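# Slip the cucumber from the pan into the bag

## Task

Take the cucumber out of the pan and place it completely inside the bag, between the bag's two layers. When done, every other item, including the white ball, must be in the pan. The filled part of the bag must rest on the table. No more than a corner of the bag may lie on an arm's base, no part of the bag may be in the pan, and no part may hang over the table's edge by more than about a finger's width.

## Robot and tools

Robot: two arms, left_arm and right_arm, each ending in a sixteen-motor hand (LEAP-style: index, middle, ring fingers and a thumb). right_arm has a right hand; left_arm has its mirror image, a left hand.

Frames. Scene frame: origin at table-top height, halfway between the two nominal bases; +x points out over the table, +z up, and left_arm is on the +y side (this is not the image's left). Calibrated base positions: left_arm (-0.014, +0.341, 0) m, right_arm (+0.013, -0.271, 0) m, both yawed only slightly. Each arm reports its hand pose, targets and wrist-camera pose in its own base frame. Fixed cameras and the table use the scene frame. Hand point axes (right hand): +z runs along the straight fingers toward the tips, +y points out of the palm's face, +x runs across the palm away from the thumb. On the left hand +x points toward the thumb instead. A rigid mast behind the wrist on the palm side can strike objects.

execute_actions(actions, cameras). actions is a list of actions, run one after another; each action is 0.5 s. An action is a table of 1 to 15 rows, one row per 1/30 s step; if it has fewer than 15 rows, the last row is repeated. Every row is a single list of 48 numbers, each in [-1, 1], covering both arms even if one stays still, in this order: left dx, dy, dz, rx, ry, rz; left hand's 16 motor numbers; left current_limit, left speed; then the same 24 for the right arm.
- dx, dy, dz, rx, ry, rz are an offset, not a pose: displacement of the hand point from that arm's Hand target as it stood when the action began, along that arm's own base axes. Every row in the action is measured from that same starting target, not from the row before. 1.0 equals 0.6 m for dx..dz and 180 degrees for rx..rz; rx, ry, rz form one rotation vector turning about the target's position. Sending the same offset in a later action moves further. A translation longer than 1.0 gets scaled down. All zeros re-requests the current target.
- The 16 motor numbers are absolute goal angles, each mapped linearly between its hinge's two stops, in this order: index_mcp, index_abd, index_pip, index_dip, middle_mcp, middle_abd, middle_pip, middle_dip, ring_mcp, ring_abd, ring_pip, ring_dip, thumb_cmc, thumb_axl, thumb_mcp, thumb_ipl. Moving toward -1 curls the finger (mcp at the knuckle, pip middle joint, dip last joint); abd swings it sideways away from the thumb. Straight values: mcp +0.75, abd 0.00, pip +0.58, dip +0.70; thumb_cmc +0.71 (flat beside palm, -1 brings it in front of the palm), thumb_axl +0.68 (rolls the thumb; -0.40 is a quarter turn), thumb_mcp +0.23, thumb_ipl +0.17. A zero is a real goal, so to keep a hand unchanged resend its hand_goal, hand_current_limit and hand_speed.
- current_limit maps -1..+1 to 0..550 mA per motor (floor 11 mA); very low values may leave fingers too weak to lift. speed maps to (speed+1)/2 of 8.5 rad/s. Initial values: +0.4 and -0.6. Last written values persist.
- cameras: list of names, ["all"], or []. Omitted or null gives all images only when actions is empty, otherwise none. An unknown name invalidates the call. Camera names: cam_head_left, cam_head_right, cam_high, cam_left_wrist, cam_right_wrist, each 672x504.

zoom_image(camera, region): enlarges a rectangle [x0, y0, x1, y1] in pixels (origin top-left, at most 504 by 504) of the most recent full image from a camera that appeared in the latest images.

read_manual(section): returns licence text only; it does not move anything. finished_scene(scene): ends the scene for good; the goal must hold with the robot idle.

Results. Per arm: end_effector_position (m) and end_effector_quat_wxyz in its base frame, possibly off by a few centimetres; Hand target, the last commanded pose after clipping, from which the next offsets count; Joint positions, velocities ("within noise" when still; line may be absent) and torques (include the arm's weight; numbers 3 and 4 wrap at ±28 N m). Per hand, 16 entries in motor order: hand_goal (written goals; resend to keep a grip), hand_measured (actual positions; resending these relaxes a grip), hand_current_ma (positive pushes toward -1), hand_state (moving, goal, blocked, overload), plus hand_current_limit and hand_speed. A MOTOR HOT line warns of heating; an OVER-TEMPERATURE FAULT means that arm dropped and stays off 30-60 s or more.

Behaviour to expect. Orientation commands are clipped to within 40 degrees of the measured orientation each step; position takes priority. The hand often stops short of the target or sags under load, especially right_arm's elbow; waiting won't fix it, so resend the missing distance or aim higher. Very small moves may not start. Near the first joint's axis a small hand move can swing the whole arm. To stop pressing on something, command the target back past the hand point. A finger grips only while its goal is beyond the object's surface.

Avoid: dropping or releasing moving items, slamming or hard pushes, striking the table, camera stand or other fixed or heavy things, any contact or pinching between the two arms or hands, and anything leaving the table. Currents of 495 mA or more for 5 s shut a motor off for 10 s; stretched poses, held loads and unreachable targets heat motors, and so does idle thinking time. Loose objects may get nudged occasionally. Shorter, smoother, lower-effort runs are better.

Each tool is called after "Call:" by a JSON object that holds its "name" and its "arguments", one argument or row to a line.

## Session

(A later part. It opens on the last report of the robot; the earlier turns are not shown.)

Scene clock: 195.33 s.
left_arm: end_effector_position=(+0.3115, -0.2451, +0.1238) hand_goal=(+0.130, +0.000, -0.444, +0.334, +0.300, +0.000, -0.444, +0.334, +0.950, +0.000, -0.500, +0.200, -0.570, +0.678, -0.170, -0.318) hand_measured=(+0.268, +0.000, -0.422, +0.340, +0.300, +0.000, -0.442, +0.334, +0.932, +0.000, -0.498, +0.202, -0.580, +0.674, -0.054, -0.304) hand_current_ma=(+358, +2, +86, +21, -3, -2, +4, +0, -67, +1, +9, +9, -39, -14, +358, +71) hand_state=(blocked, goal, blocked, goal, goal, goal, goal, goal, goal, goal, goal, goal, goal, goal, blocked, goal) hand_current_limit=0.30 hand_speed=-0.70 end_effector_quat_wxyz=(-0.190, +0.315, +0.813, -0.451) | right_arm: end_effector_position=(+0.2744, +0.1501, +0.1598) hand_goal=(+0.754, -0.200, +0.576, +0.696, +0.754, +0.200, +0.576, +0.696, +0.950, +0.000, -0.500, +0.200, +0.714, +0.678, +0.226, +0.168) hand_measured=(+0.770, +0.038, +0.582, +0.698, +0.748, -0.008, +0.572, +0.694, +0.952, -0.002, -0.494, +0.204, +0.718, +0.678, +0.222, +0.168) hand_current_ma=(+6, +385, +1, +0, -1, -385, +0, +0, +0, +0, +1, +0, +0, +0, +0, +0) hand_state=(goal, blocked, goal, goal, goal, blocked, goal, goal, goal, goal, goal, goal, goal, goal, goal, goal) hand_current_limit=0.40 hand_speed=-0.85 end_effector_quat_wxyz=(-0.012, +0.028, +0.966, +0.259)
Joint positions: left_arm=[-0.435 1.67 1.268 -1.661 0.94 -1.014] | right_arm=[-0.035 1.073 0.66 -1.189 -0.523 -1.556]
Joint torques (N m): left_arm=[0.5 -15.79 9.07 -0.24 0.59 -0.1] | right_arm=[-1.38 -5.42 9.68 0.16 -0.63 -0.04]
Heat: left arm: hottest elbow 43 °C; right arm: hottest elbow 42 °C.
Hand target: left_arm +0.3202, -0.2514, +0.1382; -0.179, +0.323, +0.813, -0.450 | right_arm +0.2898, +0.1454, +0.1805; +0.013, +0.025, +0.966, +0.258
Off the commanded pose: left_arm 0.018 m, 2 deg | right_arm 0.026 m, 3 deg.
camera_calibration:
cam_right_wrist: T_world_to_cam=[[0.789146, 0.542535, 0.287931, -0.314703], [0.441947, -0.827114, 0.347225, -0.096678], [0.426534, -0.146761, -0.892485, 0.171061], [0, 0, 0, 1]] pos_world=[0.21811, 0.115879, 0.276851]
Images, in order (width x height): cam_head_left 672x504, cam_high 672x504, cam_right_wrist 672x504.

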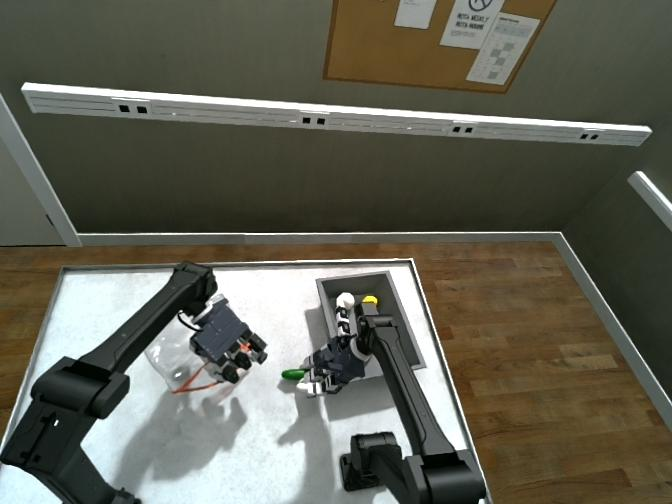

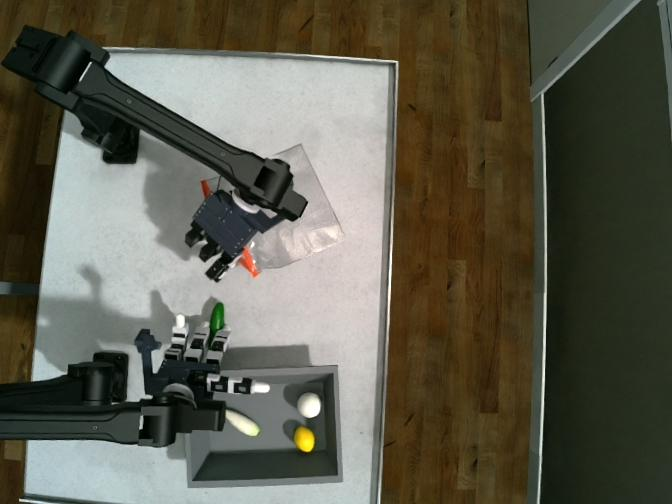

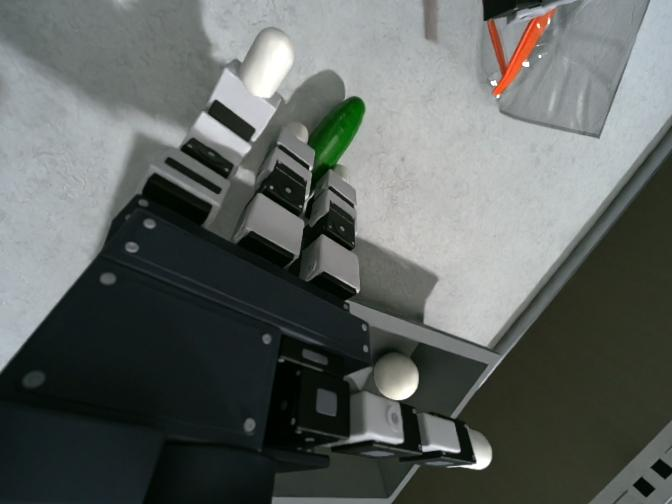

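Call:
{"name": "execute_actions", "arguments": {
  "actions": [
    [[0,0,0,0,0,0,0.13,0,-0.445,0.333,0.3,0,-0.445,0.333,0.95,0,-0.5,0.2,-0.571,0.678,-0.17,-0.319,0.3,-0.7,-0.0453,0.03,0.02,0,0,-0.06,0.754,-0.2,0.576,0.696,0.754,0.2,0.576,0.696,0.95,0,-0.5,0.2,0.714,0.678,0.226,0.168,0.4,-0.85]],
    [[0,0,0,0,0,0,0.13,0,-0.445,0.333,0.3,0,-0.445,0.333,0.95,0,-0.5,0.2,-0.571,0.678,-0.17,-0.319,0.3,-0.7,-0.0453,0.07,0.01,0,0,-0.089,0.754,-0.2,0.576,0.696,0.754,0.2,0.576,0.696,0.95,0,-0.5,0.2,0.714,0.678,0.226,0.168,0.4,-0.85]],
    [[0,0,0,0,0,0,0.13,0,-0.445,0.333,0.3,0,-0.445,0.333,0.95,0,-0.5,0.2,-0.571,0.678,-0.17,-0.319,0.3,-0.7,-0.0453,0.08,0,0,0,-0.089,0.754,-0.2,0.576,0.696,0.754,0.2,0.576,0.696,0.95,0,-0.5,0.2,0.714,0.678,0.226,0.168,0.4,-0.85]],
    [[0,0,0,0,0,0,0.13,0,-0.445,0.333,0.3,0,-0.445,0.333,0.95,0,-0.5,0.2,-0.571,0.678,-0.17,-0.319,0.3,-0.7,-0.0453,0.08,-0.01,0,0,-0.089,0.754,-0.2,0.576,0.696,0.754,0.2,0.576,0.696,0.95,0,-0.5,0.2,0.714,0.678,0.226,0.168,0.4,-0.85]]
  ],
  "cameras": ["all"]
}}

Call:
{"name": "zoom_image", "arguments": {
  "camera": "cam_high",
  "region": [120, 160, 320, 360]
}}

Call:
{"name": "zoom_image", "arguments": {
  "camera": "cam_head_right",
  "region": [160, 280, 320, 430]
}}

Scene clock: 205.47 s.
left_arm: end_effector_position=(+0.3115, -0.2451, +0.1238) hand_goal=(+0.130, +0.000, -0.444, +0.334, +0.300, +0.000, -0.444, +0.334, +0.950, +0.000, -0.500, +0.200, -0.570, +0.678, -0.170, -0.318) hand_measured=(+0.268, +0.000, -0.422, +0.340, +0.300, +0.000, -0.442, +0.334, +0.932, +0.000, -0.498, +0.202, -0.580, +0.674, -0.054, -0.304) hand_current_ma=(+358, +2, +86, +21, -3, -2, +4, +0, -67, +1, +9, +9, -39, -14, +358, +71) hand_state=(blocked, goal, blocked, goal, goal, goal, goal, goal, goal, goal, goal, goal, goal, goal, blocked, goal) hand_current_limit=0.30 hand_speed=-0.70 end_effector_quat_wxyz=(-0.190, +0.315, +0.813, -0.451) | right_arm: end_effector_position=(+0.1811, +0.2856, +0.1712) hand_goal=(+0.754, -0.200, +0.576, +0.696, +0.754, +0.200, +0.576, +0.696, +0.950, +0.000, -0.500, +0.200, +0.714, +0.678, +0.226, +0.168) hand_measured=(+0.776, +0.038, +0.584, +0.700, +0.744, -0.004, +0.570, +0.694, +0.952, -0.002, -0.494, +0.204, +0.718, +0.678, +0.222, +0.168) hand_current_ma=(+10, +385, +1, +0, -2, -385, -1, +0, +0, +0, +1, +0, +0, +0, +0, +0) hand_state=(blocked, blocked, goal, goal, goal, blocked, goal, goal, goal, goal, goal, goal, goal, goal, goal, goal) hand_current_limit=0.40 hand_speed=-0.85 end_effector_quat_wxyz=(+0.138, +0.486, +0.837, +0.211)
Joint positions: left_arm=[-0.435 1.67 1.268 -1.661 0.94 -1.014] | right_arm=[1.443 0.925 0.599 -0.942 0.416 0.859]
Joint torques (N m): left_arm=[0.56 -15.74 9.06 -0.24 0.59 -0.1] | right_arm=[1.08 -2.49 10.43 0.87 0.49 0.04]
Heat: left arm: hottest elbow 43 °C; right arm: hottest elbow 44 °C.
Hand target: left_arm +0.3202, -0.2514, +0.1382; -0.179, +0.323, +0.813, -0.450 | right_arm +0.1811, +0.3013, +0.1924; +0.138, +0.496, +0.829, +0.219
Off the commanded pose: left_arm 0.018 m, 2 deg | right_arm 0.027 m, 2 deg.
camera_calibration:
cam_left_wrist: T_world_to_cam=[[0.350304, -0.778769, 0.52039, -0.39924], [-0.0288106, 0.546373, 0.837047, -0.00926739], [-0.936193, -0.308213, 0.16896, 0.322033], [0, 0, 0, 1]] pos_world=[0.441073, -0.206597, 0.161107]
cam_right_wrist: T_world_to_cam=[[0.872871, -0.361166, 0.32811, -0.0817785], [-0.473168, -0.790761, 0.388342, 0.200936], [0.119201, -0.494224, -0.861124, 0.390392], [0, 0, 0, 1]] pos_world=[0.119924, 0.322298, 0.284976]

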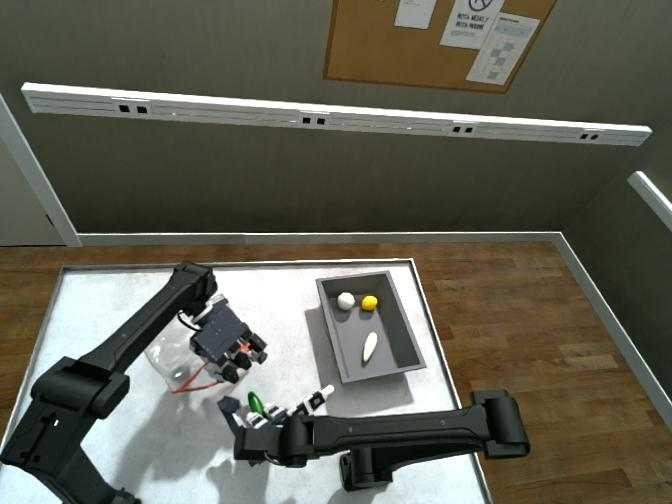

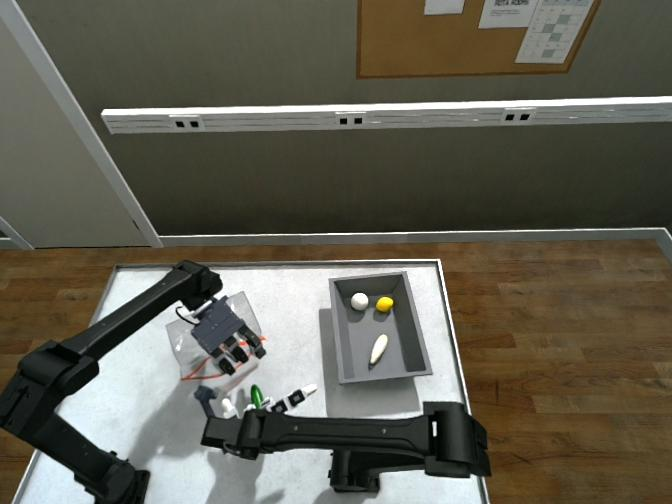

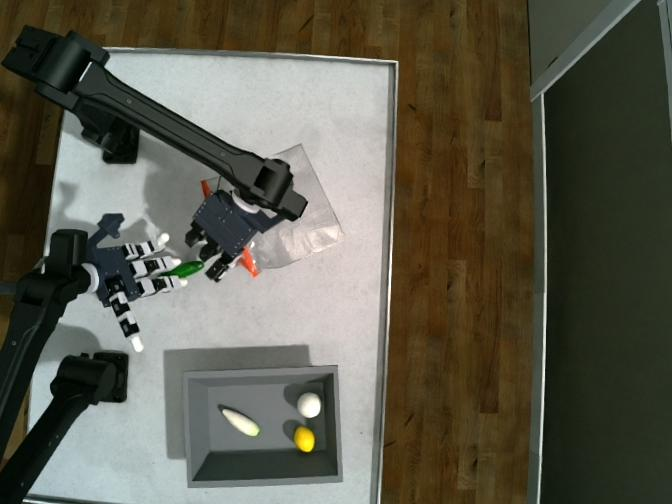

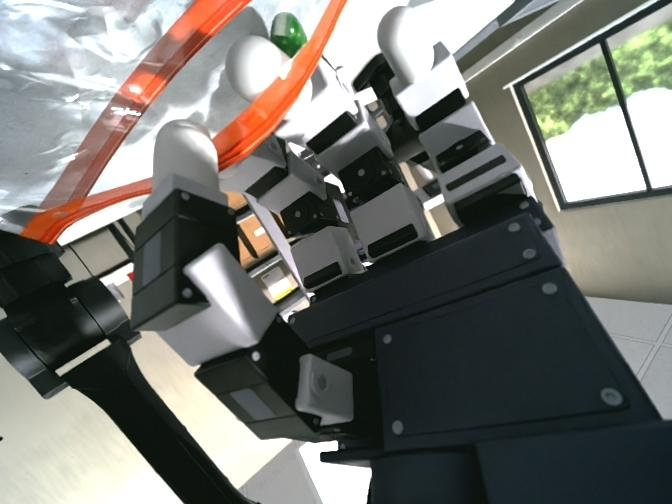

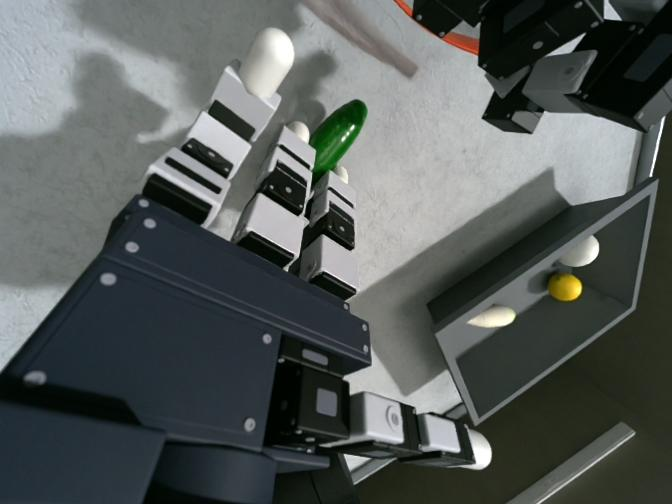

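Scaled by 2.520 from the camera's 672x504 image, which has a finer 960x720 frame.

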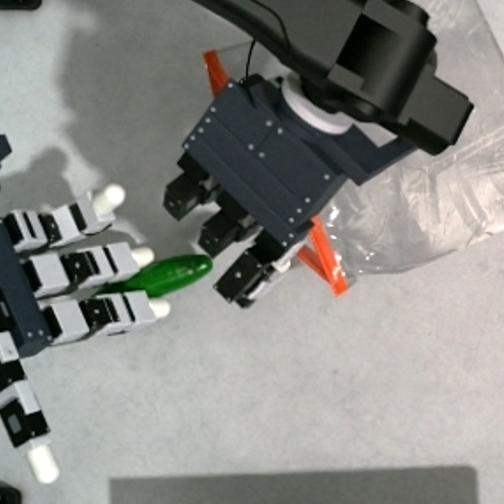

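Scaled by 3.150 from the camera's 672x504 image, which has a finer 960x720 frame.

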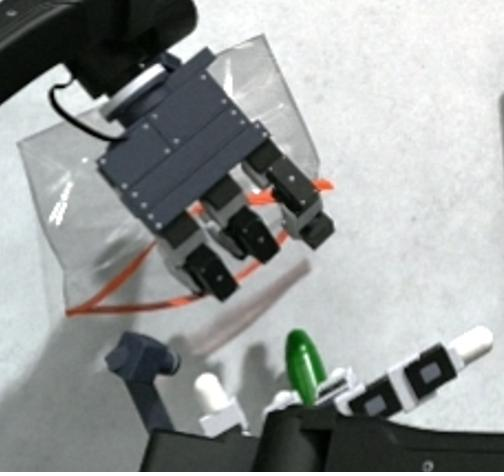

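Call:
{"name": "execute_actions", "arguments": {
  "actions": [
    [[0,0,0,0,0,0,0.13,0,-0.445,0.333,0.3,0,-0.445,0.333,0.95,0,-0.5,0.2,-0.571,0.678,-0.17,-0.319,0.3,-0.7,-0.025,0.05,0,0,0,0.028,0.754,-0.2,0.576,0.696,0.754,0.2,0.576,0.696,0.95,0,-0.5,0.2,0.714,0.678,0.226,0.168,0.4,-0.85]]
  ],
  "cameras": ["all"]
}}

Call:
{"name": "zoom_image", "arguments": {
  "camera": "cam_high",
  "region": [120, 160, 320, 360]
}}

Call:
{"name": "zoom_image", "arguments": {
  "camera": "cam_head_right",
  "region": [160, 280, 320, 430]
}}

Call:
{"name": "zoom_image", "arguments": {
  "camera": "cam_left_wrist",
  "region": [0, 0, 500, 250]
}}

Scene clock: 208.30 s.
left_arm: end_effector_position=(+0.3115, -0.2451, +0.1238) hand_goal=(+0.130, +0.000, -0.444, +0.334, +0.300, +0.000, -0.444, +0.334, +0.950, +0.000, -0.500, +0.200, -0.570, +0.678, -0.170, -0.318) hand_measured=(+0.268, +0.000, -0.422, +0.340, +0.300, +0.000, -0.442, +0.334, +0.932, +0.000, -0.498, +0.202, -0.580, +0.674, -0.054, -0.304) hand_current_ma=(+358, +2, +86, +21, -3, -2, +4, +0, -67, +1, +9, +9, -39, -14, +358, +71) hand_state=(blocked, goal, blocked, goal, goal, goal, goal, goal, goal, goal, goal, goal, goal, goal, blocked, goal) hand_current_limit=0.30 hand_speed=-0.70 end_effector_quat_wxyz=(-0.190, +0.315, +0.813, -0.451) | right_arm: end_effector_position=(+0.1677, +0.3101, +0.1705) hand_goal=(+0.754, -0.200, +0.576, +0.696, +0.754, +0.200, +0.576, +0.696, +0.950, +0.000, -0.500, +0.200, +0.714, +0.678, +0.226, +0.168) hand_measured=(+0.776, +0.038, +0.584, +0.700, +0.744, -0.004, +0.570, +0.694, +0.952, -0.002, -0.494, +0.204, +0.718, +0.678, +0.222, +0.168) hand_current_ma=(+10, +385, +1, +0, -2, -385, -1, +0, +0, +0, +1, +0, +0, +0, +0, +0) hand_state=(blocked, blocked, goal, goal, goal, blocked, goal, goal, goal, goal, goal, goal, goal, goal, goal, goal) hand_current_limit=0.40 hand_speed=-0.85 end_effector_quat_wxyz=(+0.138, +0.463, +0.852, +0.203)
Joint positions: left_arm=[-0.435 1.67 1.268 -1.661 0.94 -1.014] | right_arm=[1.493 0.993 0.641 -0.942 0.417 0.859]
Joint torques (N m): left_arm=[0.5 -15.79 9.11 -0.25 0.6 -0.1] | right_arm=[0.67 -3.25 10.63 1.55 0.45 -0.04]
Heat: left arm: hottest elbow 43 °C; right arm: hottest elbow 44 °C.
Hand target: left_arm +0.3202, -0.2514, +0.1382; -0.179, +0.323, +0.813, -0.450 | right_arm +0.1661, +0.3313, +0.1924; +0.129, +0.459, +0.850, +0.225
Off the commanded pose: left_arm 0.018 m, 2 deg | right_arm 0.031 m, 3 deg.
camera_calibration:
cam_left_wrist: T_world_to_cam=[[0.350304, -0.778769, 0.52039, -0.39924], [-0.0288106, 0.546373, 0.837047, -0.00926739], [-0.936193, -0.308213, 0.16896, 0.322033], [0, 0, 0, 1]] pos_world=[0.441073, -0.206597, 0.161107]
cam_right_wrist: T_world_to_cam=[[0.890364, -0.308369, 0.334903, -0.0815504], [-0.432317, -0.803258, 0.40973, 0.207628], [0.142666, -0.509594, -0.848505, 0.402202], [0, 0, 0, 1]] pos_world=[0.10499, 0.346591, 0.28351]

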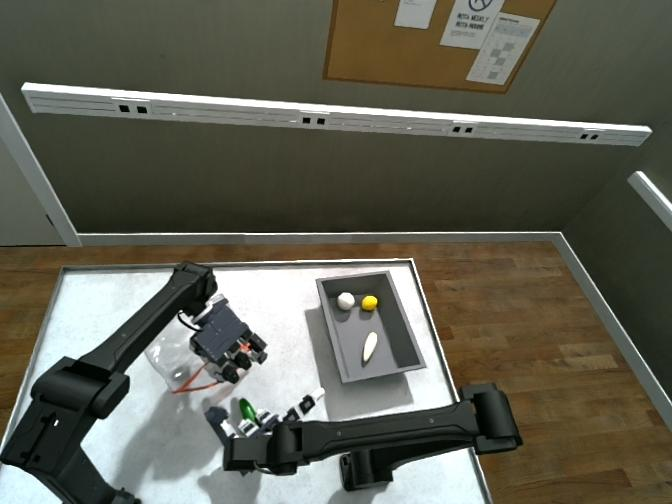

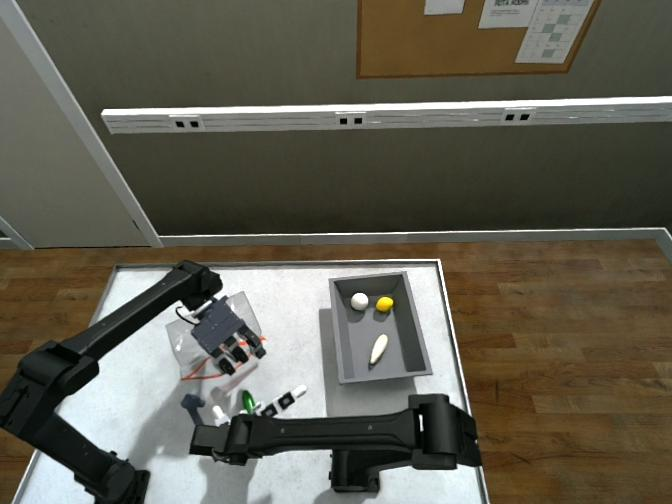

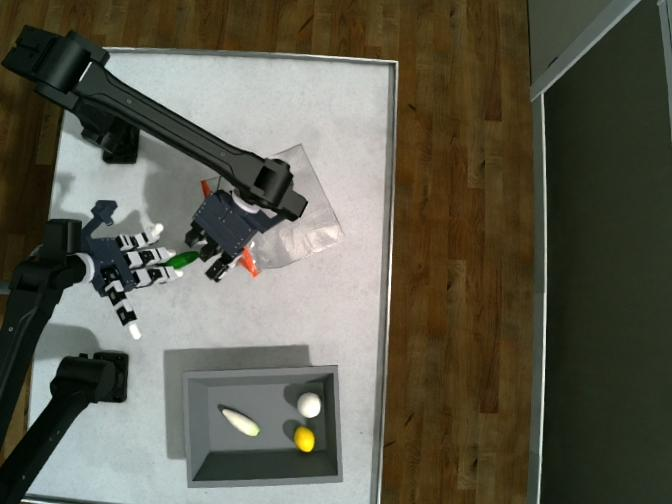

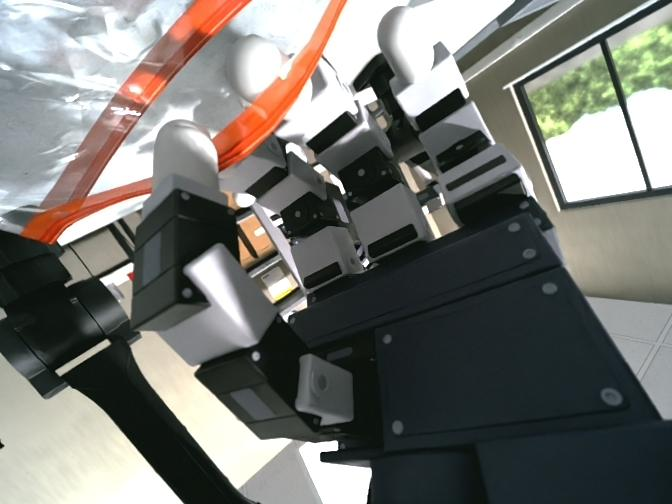

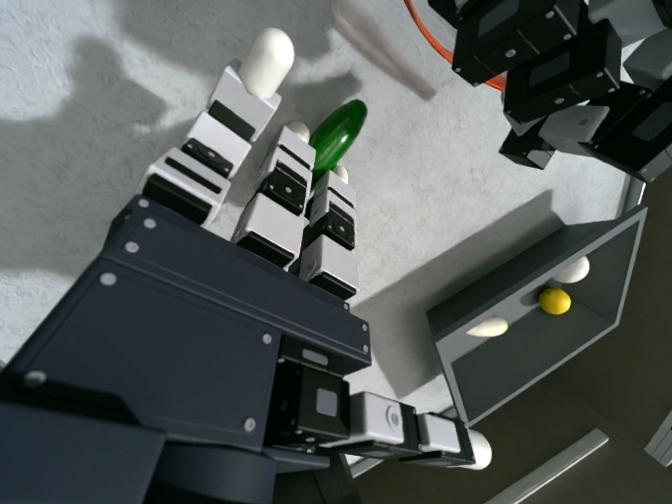

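Scaled by 2.520 from the camera's 672x504 image, which has a finer 960x720 frame.

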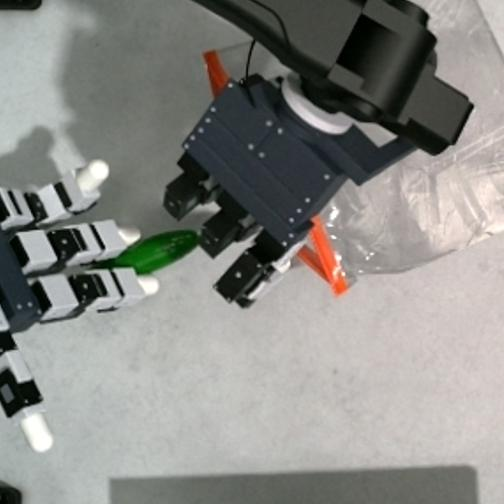

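Scaled by 3.150 from the camera's 672x504 image, which has a finer 960x720 frame.

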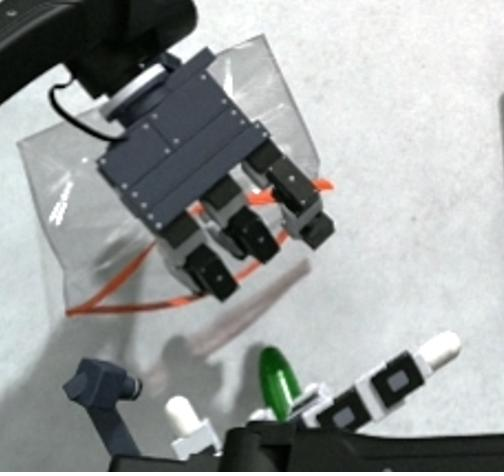

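Scaled by 1.008 from the camera's 672x504 image, which has a finer 960x720 frame.

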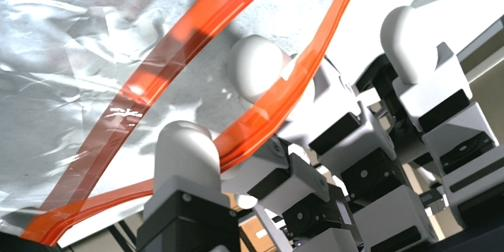

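Call:
{"name": "execute_actions", "arguments": {
  "actions": [
    [[0,0,0,0,0,0,0.13,0,-0.445,0.333,0.3,0,-0.445,0.333,0.95,0,-0.5,0.2,-0.571,0.678,-0.17,-0.319,0.3,-0.7,0.037,0.019,-0.015,0,0,0,0.754,-0.2,0.576,0.696,0.754,0.2,0.576,0.696,0.95,0,-0.5,0.2,0.714,0.678,0.226,0.168,0.4,-0.85]],
    [[0,0,0,0,0,0,0.13,0,-0.445,0.333,0.3,0,-0.445,0.333,0.95,0,-0.5,0.2,-0.571,0.678,-0.17,-0.319,0.3,-0.7,0.037,0.019,0,0,0,0,0.754,-0.2,0.576,0.696,0.754,0.2,0.576,0.696,0.95,0,-0.5,0.2,0.714,0.678,0.226,0.168,0.4,-0.85]]
  ],
  "cameras": ["cam_head_left","cam_head_right","cam_high","cam_left_wrist"]
}}

Call:
{"name": "zoom_image", "arguments": {
  "camera": "cam_head_left",
  "region": [160, 310, 300, 450]
}}

Call:
{"name": "zoom_image", "arguments": {
  "camera": "cam_head_right",
  "region": [160, 280, 320, 430]
}}

Call:
{"name": "zoom_image", "arguments": {
  "camera": "cam_left_wrist",
  "region": [0, 0, 500, 250]
}}

Scene clock: 212.03 s.
left_arm: end_effector_position=(+0.3115, -0.2451, +0.1238) hand_goal=(+0.130, +0.000, -0.444, +0.334, +0.300, +0.000, -0.444, +0.334, +0.950, +0.000, -0.500, +0.200, -0.570, +0.678, -0.170, -0.318) hand_measured=(+0.268, +0.000, -0.422, +0.340, +0.300, +0.000, -0.442, +0.334, +0.932, +0.000, -0.498, +0.202, -0.580, +0.674, -0.054, -0.304) hand_current_ma=(+358, +2, +86, +21, -3, -2, +4, +0, -67, +1, +9, +9, -39, -14, +358, +71) hand_state=(blocked, goal, blocked, goal, goal, goal, goal, goal, goal, goal, goal, goal, goal, goal, blocked, goal) hand_current_limit=0.30 hand_speed=-0.70 end_effector_quat_wxyz=(-0.190, +0.315, +0.813, -0.451) | right_arm: end_effector_position=(+0.2008, +0.3338, +0.1613) hand_goal=(+0.754, -0.200, +0.576, +0.696, +0.754, +0.200, +0.576, +0.696, +0.950, +0.000, -0.500, +0.200, +0.714, +0.678, +0.226, +0.168) hand_measured=(+0.776, +0.038, +0.584, +0.700, +0.744, -0.004, +0.570, +0.694, +0.952, -0.002, -0.494, +0.204, +0.718, +0.678, +0.222, +0.168) hand_current_ma=(+10, +385, +1, +0, -3, -385, -1, +0, +0, +0, +1, +0, +0, +0, +0, +0) hand_state=(blocked, blocked, goal, goal, goal, blocked, goal, goal, goal, goal, goal, goal, goal, goal, goal, goal) hand_current_limit=0.40 hand_speed=-0.85 end_effector_quat_wxyz=(+0.135, +0.455, +0.857, +0.199)
Joint positions: left_arm=[-0.435 1.67 1.268 -1.661 0.94 -1.014] | right_arm=[1.373 1.08 0.67 -0.838 0.37 0.717]
Joint torques (N m): left_arm=[0.56 -15.79 9.1 -0.21 0.6 -0.1] | right_arm=[-1.03 -4.42 10.4 1.89 0.29 -0.08]
Heat: left arm: hottest elbow 43 °C; right arm: hottest elbow 44 °C.
Hand target: left_arm +0.3202, -0.2514, +0.1382; -0.179, +0.323, +0.813, -0.450 | right_arm +0.2105, +0.3542, +0.1836; +0.129, +0.459, +0.850, +0.225
Off the commanded pose: left_arm 0.018 m, 2 deg | right_arm 0.032 m, 3 deg.
camera_calibration:
cam_left_wrist: T_world_to_cam=[[0.350304, -0.778769, 0.52039, -0.39924], [-0.0288106, 0.546373, 0.837047, -0.00926739], [-0.936193, -0.308213, 0.16896, 0.322033], [0, 0, 0, 1]] pos_world=[0.441073, -0.206597, 0.161107]
Images, in order (width x height): cam_head_left 672x504, cam_head_right 672x504, cam_high 672x504, cam_left_wrist 672x504.

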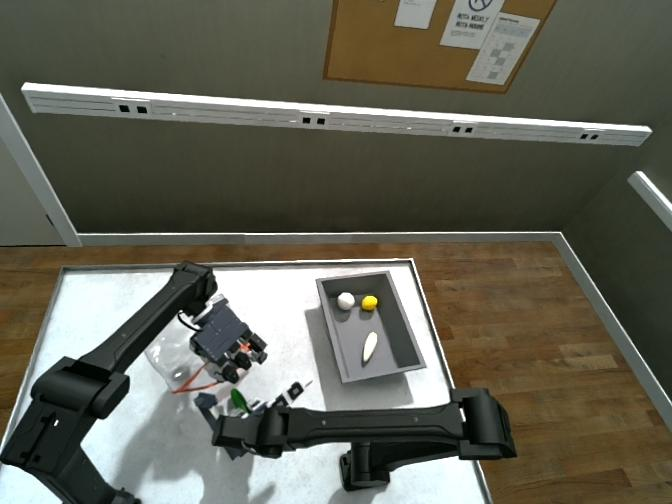

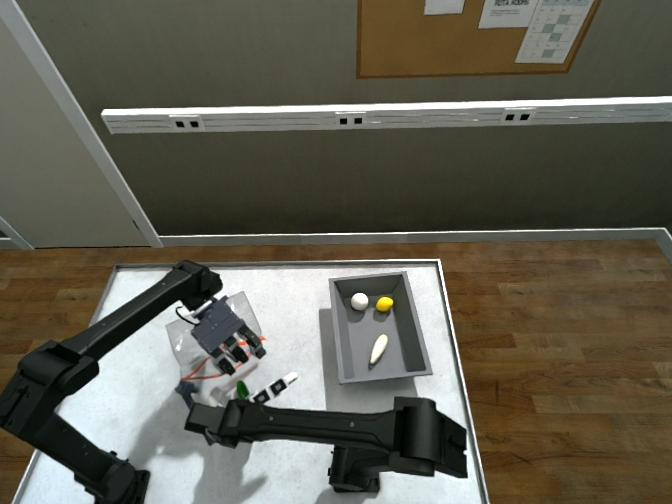

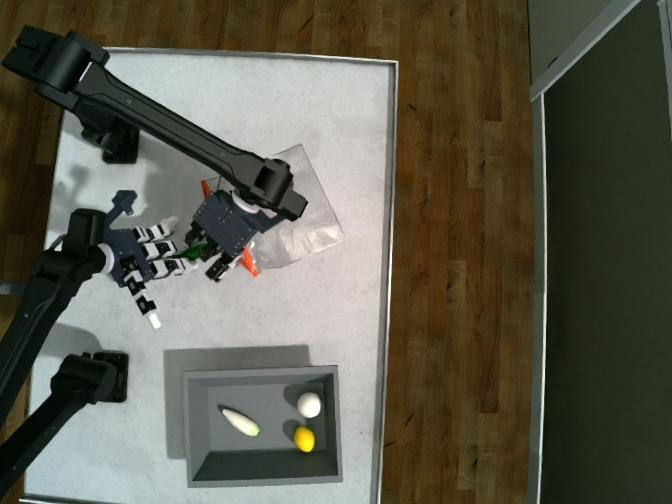

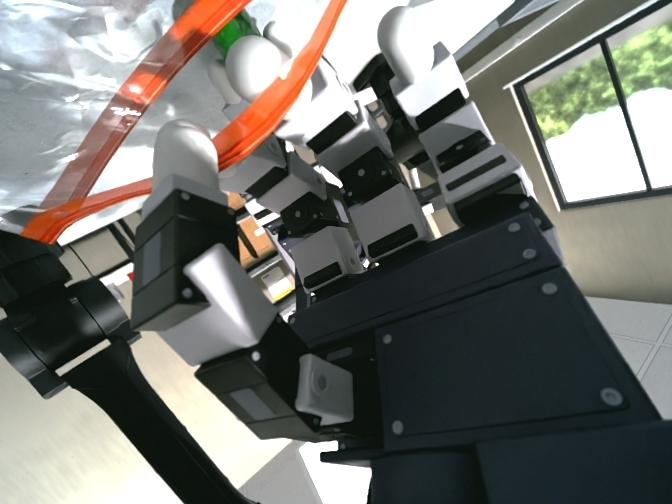

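Scaled by 3.600 from the camera's 672x504 image, which has a finer 960x720 frame.

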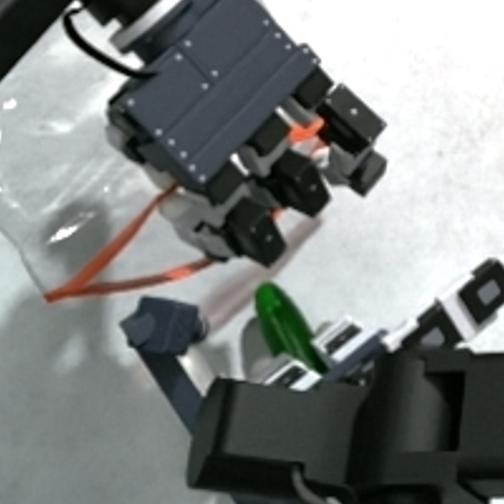

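Scaled by 3.150 from the camera's 672x504 image, which has a finer 960x720 frame.

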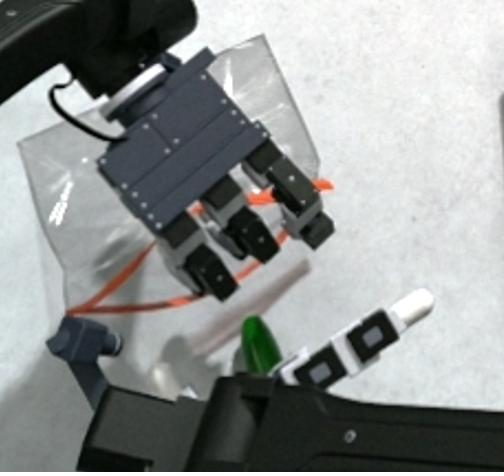

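Scaled by 1.008 from the camera's 672x504 image, which has a finer 960x720 frame.

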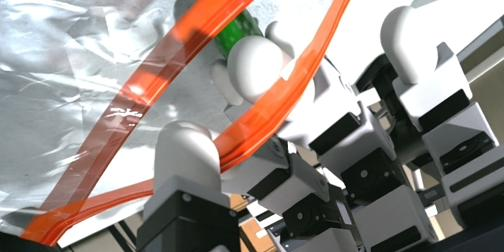

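Call:
{"name": "zoom_image", "arguments": {
  "camera": "cam_left_wrist",
  "region": [150, 0, 330, 120]
}}

Scaled by 2.800 from the camera's 672x504 image, which has a finer 960x720 frame.

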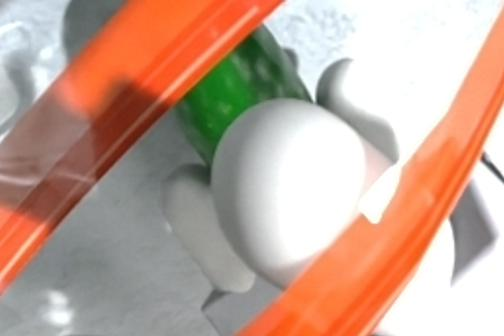

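Call:
{"name": "execute_actions", "arguments": {
  "actions": [],
  "cameras": ["cam_right_wrist","cam_high","cam_head_left","cam_head_right"]
}}

Call:
{"name": "zoom_image", "arguments": {
  "camera": "cam_right_wrist",
  "region": [250, 0, 600, 200]
}}

Call:
{"name": "zoom_image", "arguments": {
  "camera": "cam_high",
  "region": [180, 170, 300, 290]
}}

Call:
{"name": "zoom_image", "arguments": {
  "camera": "cam_head_left",
  "region": [200, 320, 280, 400]
}}

Scene clock: 215.20 s.
left_arm: end_effector_position=(+0.3115, -0.2451, +0.1238) hand_goal=(+0.130, +0.000, -0.444, +0.334, +0.300, +0.000, -0.444, +0.334, +0.950, +0.000, -0.500, +0.200, -0.570, +0.678, -0.170, -0.318) hand_measured=(+0.268, +0.000, -0.422, +0.340, +0.300, +0.000, -0.442, +0.334, +0.932, +0.000, -0.498, +0.202, -0.580, +0.674, -0.054, -0.304) hand_current_ma=(+358, +2, +86, +21, -3, -2, +4, +0, -67, +1, +9, +9, -39, -14, +358, +71) hand_state=(blocked, goal, blocked, goal, goal, goal, goal, goal, goal, goal, goal, goal, goal, goal, blocked, goal) hand_current_limit=0.30 hand_speed=-0.70 end_effector_quat_wxyz=(-0.190, +0.315, +0.813, -0.451) | right_arm: end_effector_position=(+0.2008, +0.3338, +0.1614) hand_goal=(+0.754, -0.200, +0.576, +0.696, +0.754, +0.200, +0.576, +0.696, +0.950, +0.000, -0.500, +0.200, +0.714, +0.678, +0.226, +0.168) hand_measured=(+0.776, +0.038, +0.584, +0.700, +0.744, -0.004, +0.570, +0.694, +0.952, -0.002, -0.494, +0.204, +0.718, +0.678, +0.222, +0.168) hand_current_ma=(+10, +385, +1, +0, -3, -385, -1, +0, +0, +0, +1, +0, +0, +0, +0, +0) hand_state=(blocked, blocked, goal, goal, goal, blocked, goal, goal, goal, goal, goal, goal, goal, goal, goal, goal) hand_current_limit=0.40 hand_speed=-0.85 end_effector_quat_wxyz=(+0.135, +0.455, +0.857, +0.199)
Joint positions: left_arm=[-0.435 1.67 1.268 -1.661 0.94 -1.014] | right_arm=[1.373 1.08 0.67 -0.838 0.37 0.717]
Joint velocities: within noise
Joint torques (N m): left_arm=[0.5 -15.74 9.09 -0.24 0.59 -0.1] | right_arm=[-1.03 -4.89 10.52 2.21 0.33 -0.11]
Heat: left arm: hottest elbow 43 °C; right arm: hottest elbow 44 °C.
Hand target: left_arm +0.3202, -0.2514, +0.1382; -0.179, +0.323, +0.813, -0.450 | right_arm +0.2105, +0.3542, +0.1836; +0.129, +0.459, +0.850, +0.225
Off the commanded pose: left_arm 0.018 m, 2 deg | right_arm 0.032 m, 3 deg.
camera_calibration:
cam_right_wrist: T_world_to_cam=[[0.898361, -0.28837, 0.331345, -0.108282], [-0.413909, -0.808276, 0.41877, 0.241304], [0.147057, -0.513354, -0.845483, 0.40164], [0, 0, 0, 1]] pos_world=[0.13809, 0.369998, 0.274408]
Images, in order (width x height): cam_head_left 672x504, cam_head_right 672x504, cam_high 672x504, cam_right_wrist 672x504.

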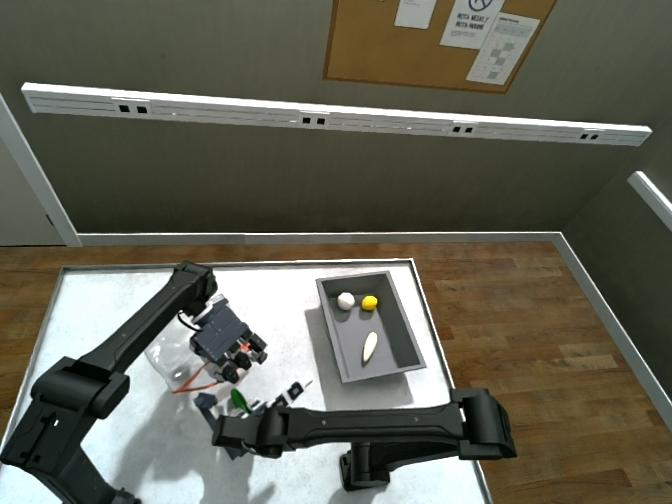

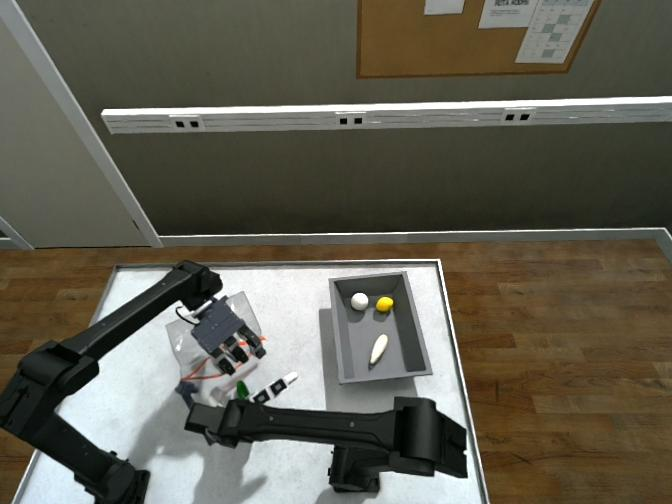

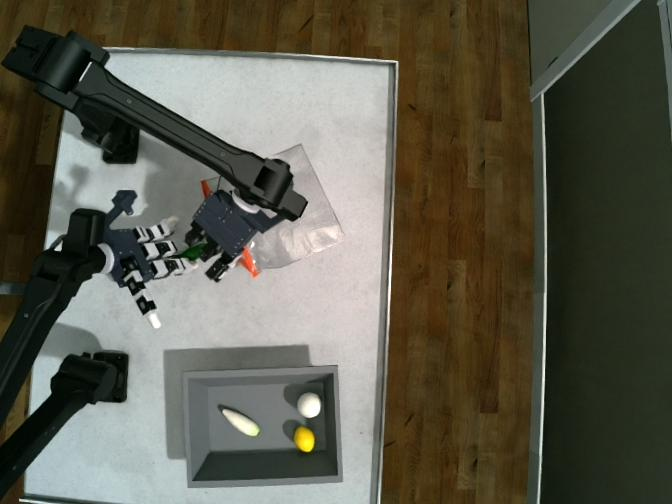

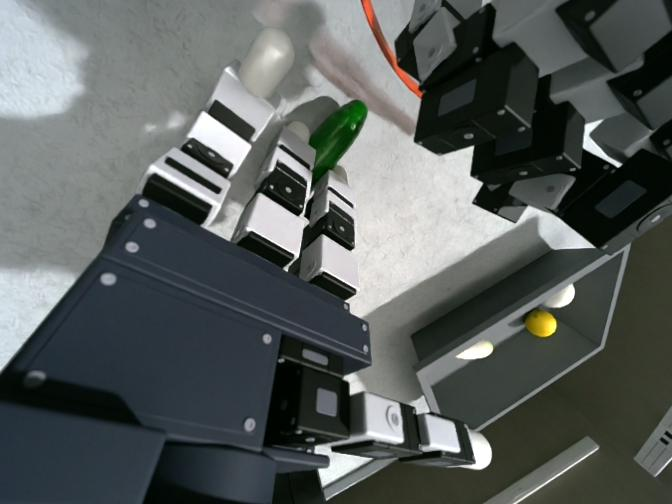

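Scaled by 1.440 from the camera's 672x504 image, which has a finer 960x720 frame.

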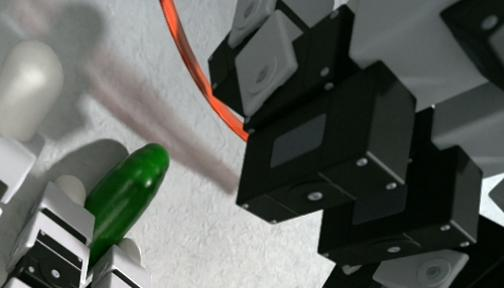

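Scaled by 4.200 from the camera's 672x504 image, which has a finer 960x720 frame.

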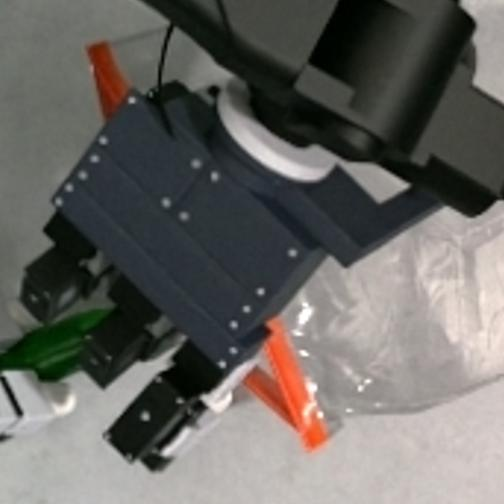

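Scaled by 6.300 from the camera's 672x504 image, which has a finer 960x720 frame.

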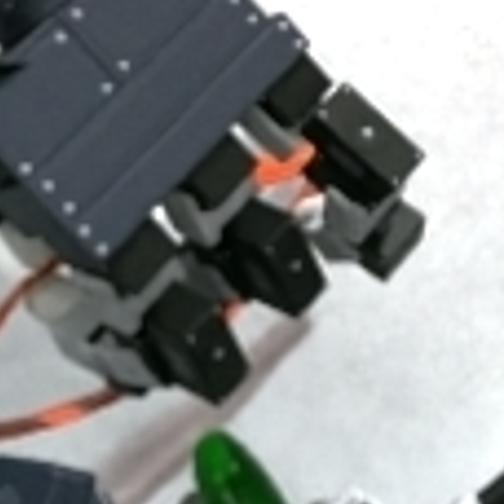

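Call:
{"name": "execute_actions", "arguments": {
  "actions": [
    [[0,0,0,0,0,0,0.13,0,-0.445,0.333,0.3,0,-0.445,0.333,0.95,0,-0.5,0.2,-0.571,0.678,-0.17,-0.319,0.3,-0.7,-0.045,-0.025,0.03,0,0,0,0.754,-0.2,0.576,0.696,0.754,0.2,0.576,0.696,0.95,0,-0.5,0.2,0.714,0.678,0.226,0.168,0.4,-0.85]],
    [[0,0,0,0,0,0,0.13,0,-0.445,0.333,0.3,0,-0.445,0.333,0.95,0,-0.5,0.2,-0.571,0.678,-0.17,-0.319,0.3,-0.7,0,0,0.04,0,0,0,0.754,-0.2,0.576,0.696,0.754,0.2,0.576,0.696,0.95,0,-0.5,0.2,0.714,0.678,0.226,0.168,0.4,-0.85]]
  ],
  "cameras": ["cam_head_left","cam_head_right","cam_left_wrist"]
}}

Call:
{"name": "zoom_image", "arguments": {
  "camera": "cam_left_wrist",
  "region": [0, 0, 500, 250]
}}

Call:
{"name": "zoom_image", "arguments": {
  "camera": "cam_head_left",
  "region": [160, 310, 300, 450]
}}

Scene clock: 223.50 s.
left_arm: end_effector_position=(+0.3115, -0.2451, +0.1238) hand_goal=(+0.130, +0.000, -0.444, +0.334, +0.300, +0.000, -0.444, +0.334, +0.950, +0.000, -0.500, +0.200, -0.570, +0.678, -0.170, -0.318) hand_measured=(+0.268, +0.000, -0.422, +0.340, +0.300, +0.000, -0.442, +0.334, +0.932, +0.000, -0.498, +0.202, -0.580, +0.674, -0.054, -0.304) hand_current_ma=(+358, +2, +86, +21, -3, -2, +4, +0, -67, +1, +9, +9, -39, -14, +358, +71) hand_state=(blocked, goal, blocked, goal, goal, goal, goal, goal, goal, goal, goal, goal, goal, goal, blocked, goal) hand_current_limit=0.30 hand_speed=-0.70 end_effector_quat_wxyz=(-0.190, +0.315, +0.813, -0.451) | right_arm: end_effector_position=(+0.1863, +0.3251, +0.2007) hand_goal=(+0.754, -0.200, +0.576, +0.696, +0.754, +0.200, +0.576, +0.696, +0.950, +0.000, -0.500, +0.200, +0.714, +0.678, +0.226, +0.168) hand_measured=(+0.776, +0.038, +0.584, +0.700, +0.742, -0.004, +0.570, +0.694, +0.952, -0.002, -0.494, +0.204, +0.718, +0.678, +0.222, +0.168) hand_current_ma=(+10, +385, +1, +0, -3, -385, -1, +0, +0, +0, +1, +0, +0, +0, +0, +0) hand_state=(blocked, blocked, goal, goal, goal, blocked, goal, goal, goal, goal, goal, goal, goal, goal, goal, goal) hand_current_limit=0.40 hand_speed=-0.85 end_effector_quat_wxyz=(+0.137, +0.458, +0.854, +0.203)
Joint positions: left_arm=[-0.435 1.67 1.268 -1.661 0.94 -1.014] | right_arm=[1.425 1.006 0.729 -0.986 0.395 0.778]
Joint torques (N m): left_arm=[0.56 -15.79 9.09 -0.24 0.6 -0.09] | right_arm=[1.14 -5.25 10.69 0.72 0.44 0.11]
Heat: left arm: hottest elbow 43 °C; right arm: hottest elbow 45 °C.
Hand target: left_arm +0.3202, -0.2514, +0.1382; -0.179, +0.323, +0.813, -0.450 | right_arm +0.1835, +0.3391, +0.2255; +0.129, +0.459, +0.850, +0.225
Off the commanded pose: left_arm 0.018 m, 2 deg | right_arm 0.029 m, 3 deg.
camera_calibration:
cam_left_wrist: T_world_to_cam=[[0.350304, -0.778769, 0.52039, -0.39924], [-0.0288106, 0.546373, 0.837047, -0.00926739], [-0.936193, -0.308213, 0.16896, 0.322033], [0, 0, 0, 1]] pos_world=[0.441073, -0.206597, 0.161107]
Images, in order (width x height): cam_head_left 672x504, cam_head_right 672x504, cam_left_wrist 672x504.

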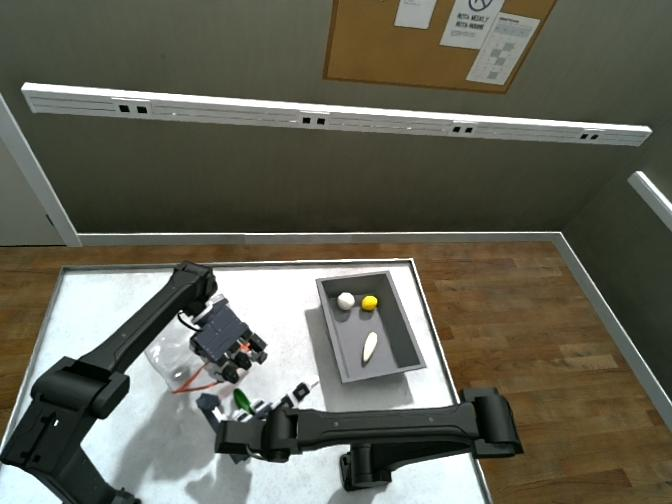

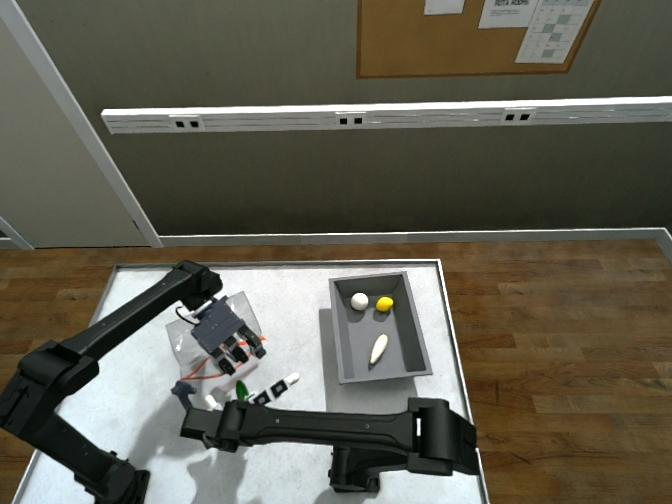

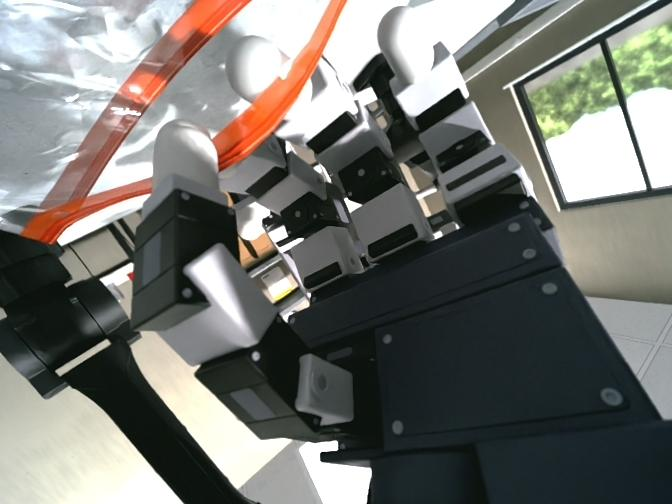

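Scaled by 1.008 from the camera's 672x504 image, which has a finer 960x720 frame.

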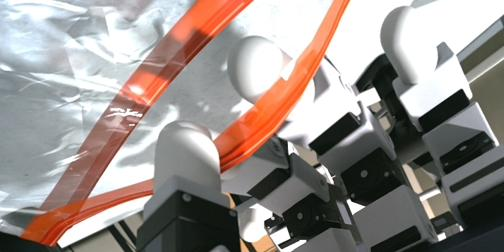

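Scaled by 3.600 from the camera's 672x504 image, which has a finer 960x720 frame.

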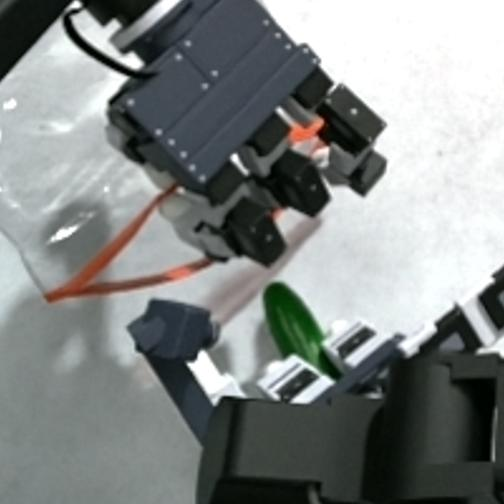

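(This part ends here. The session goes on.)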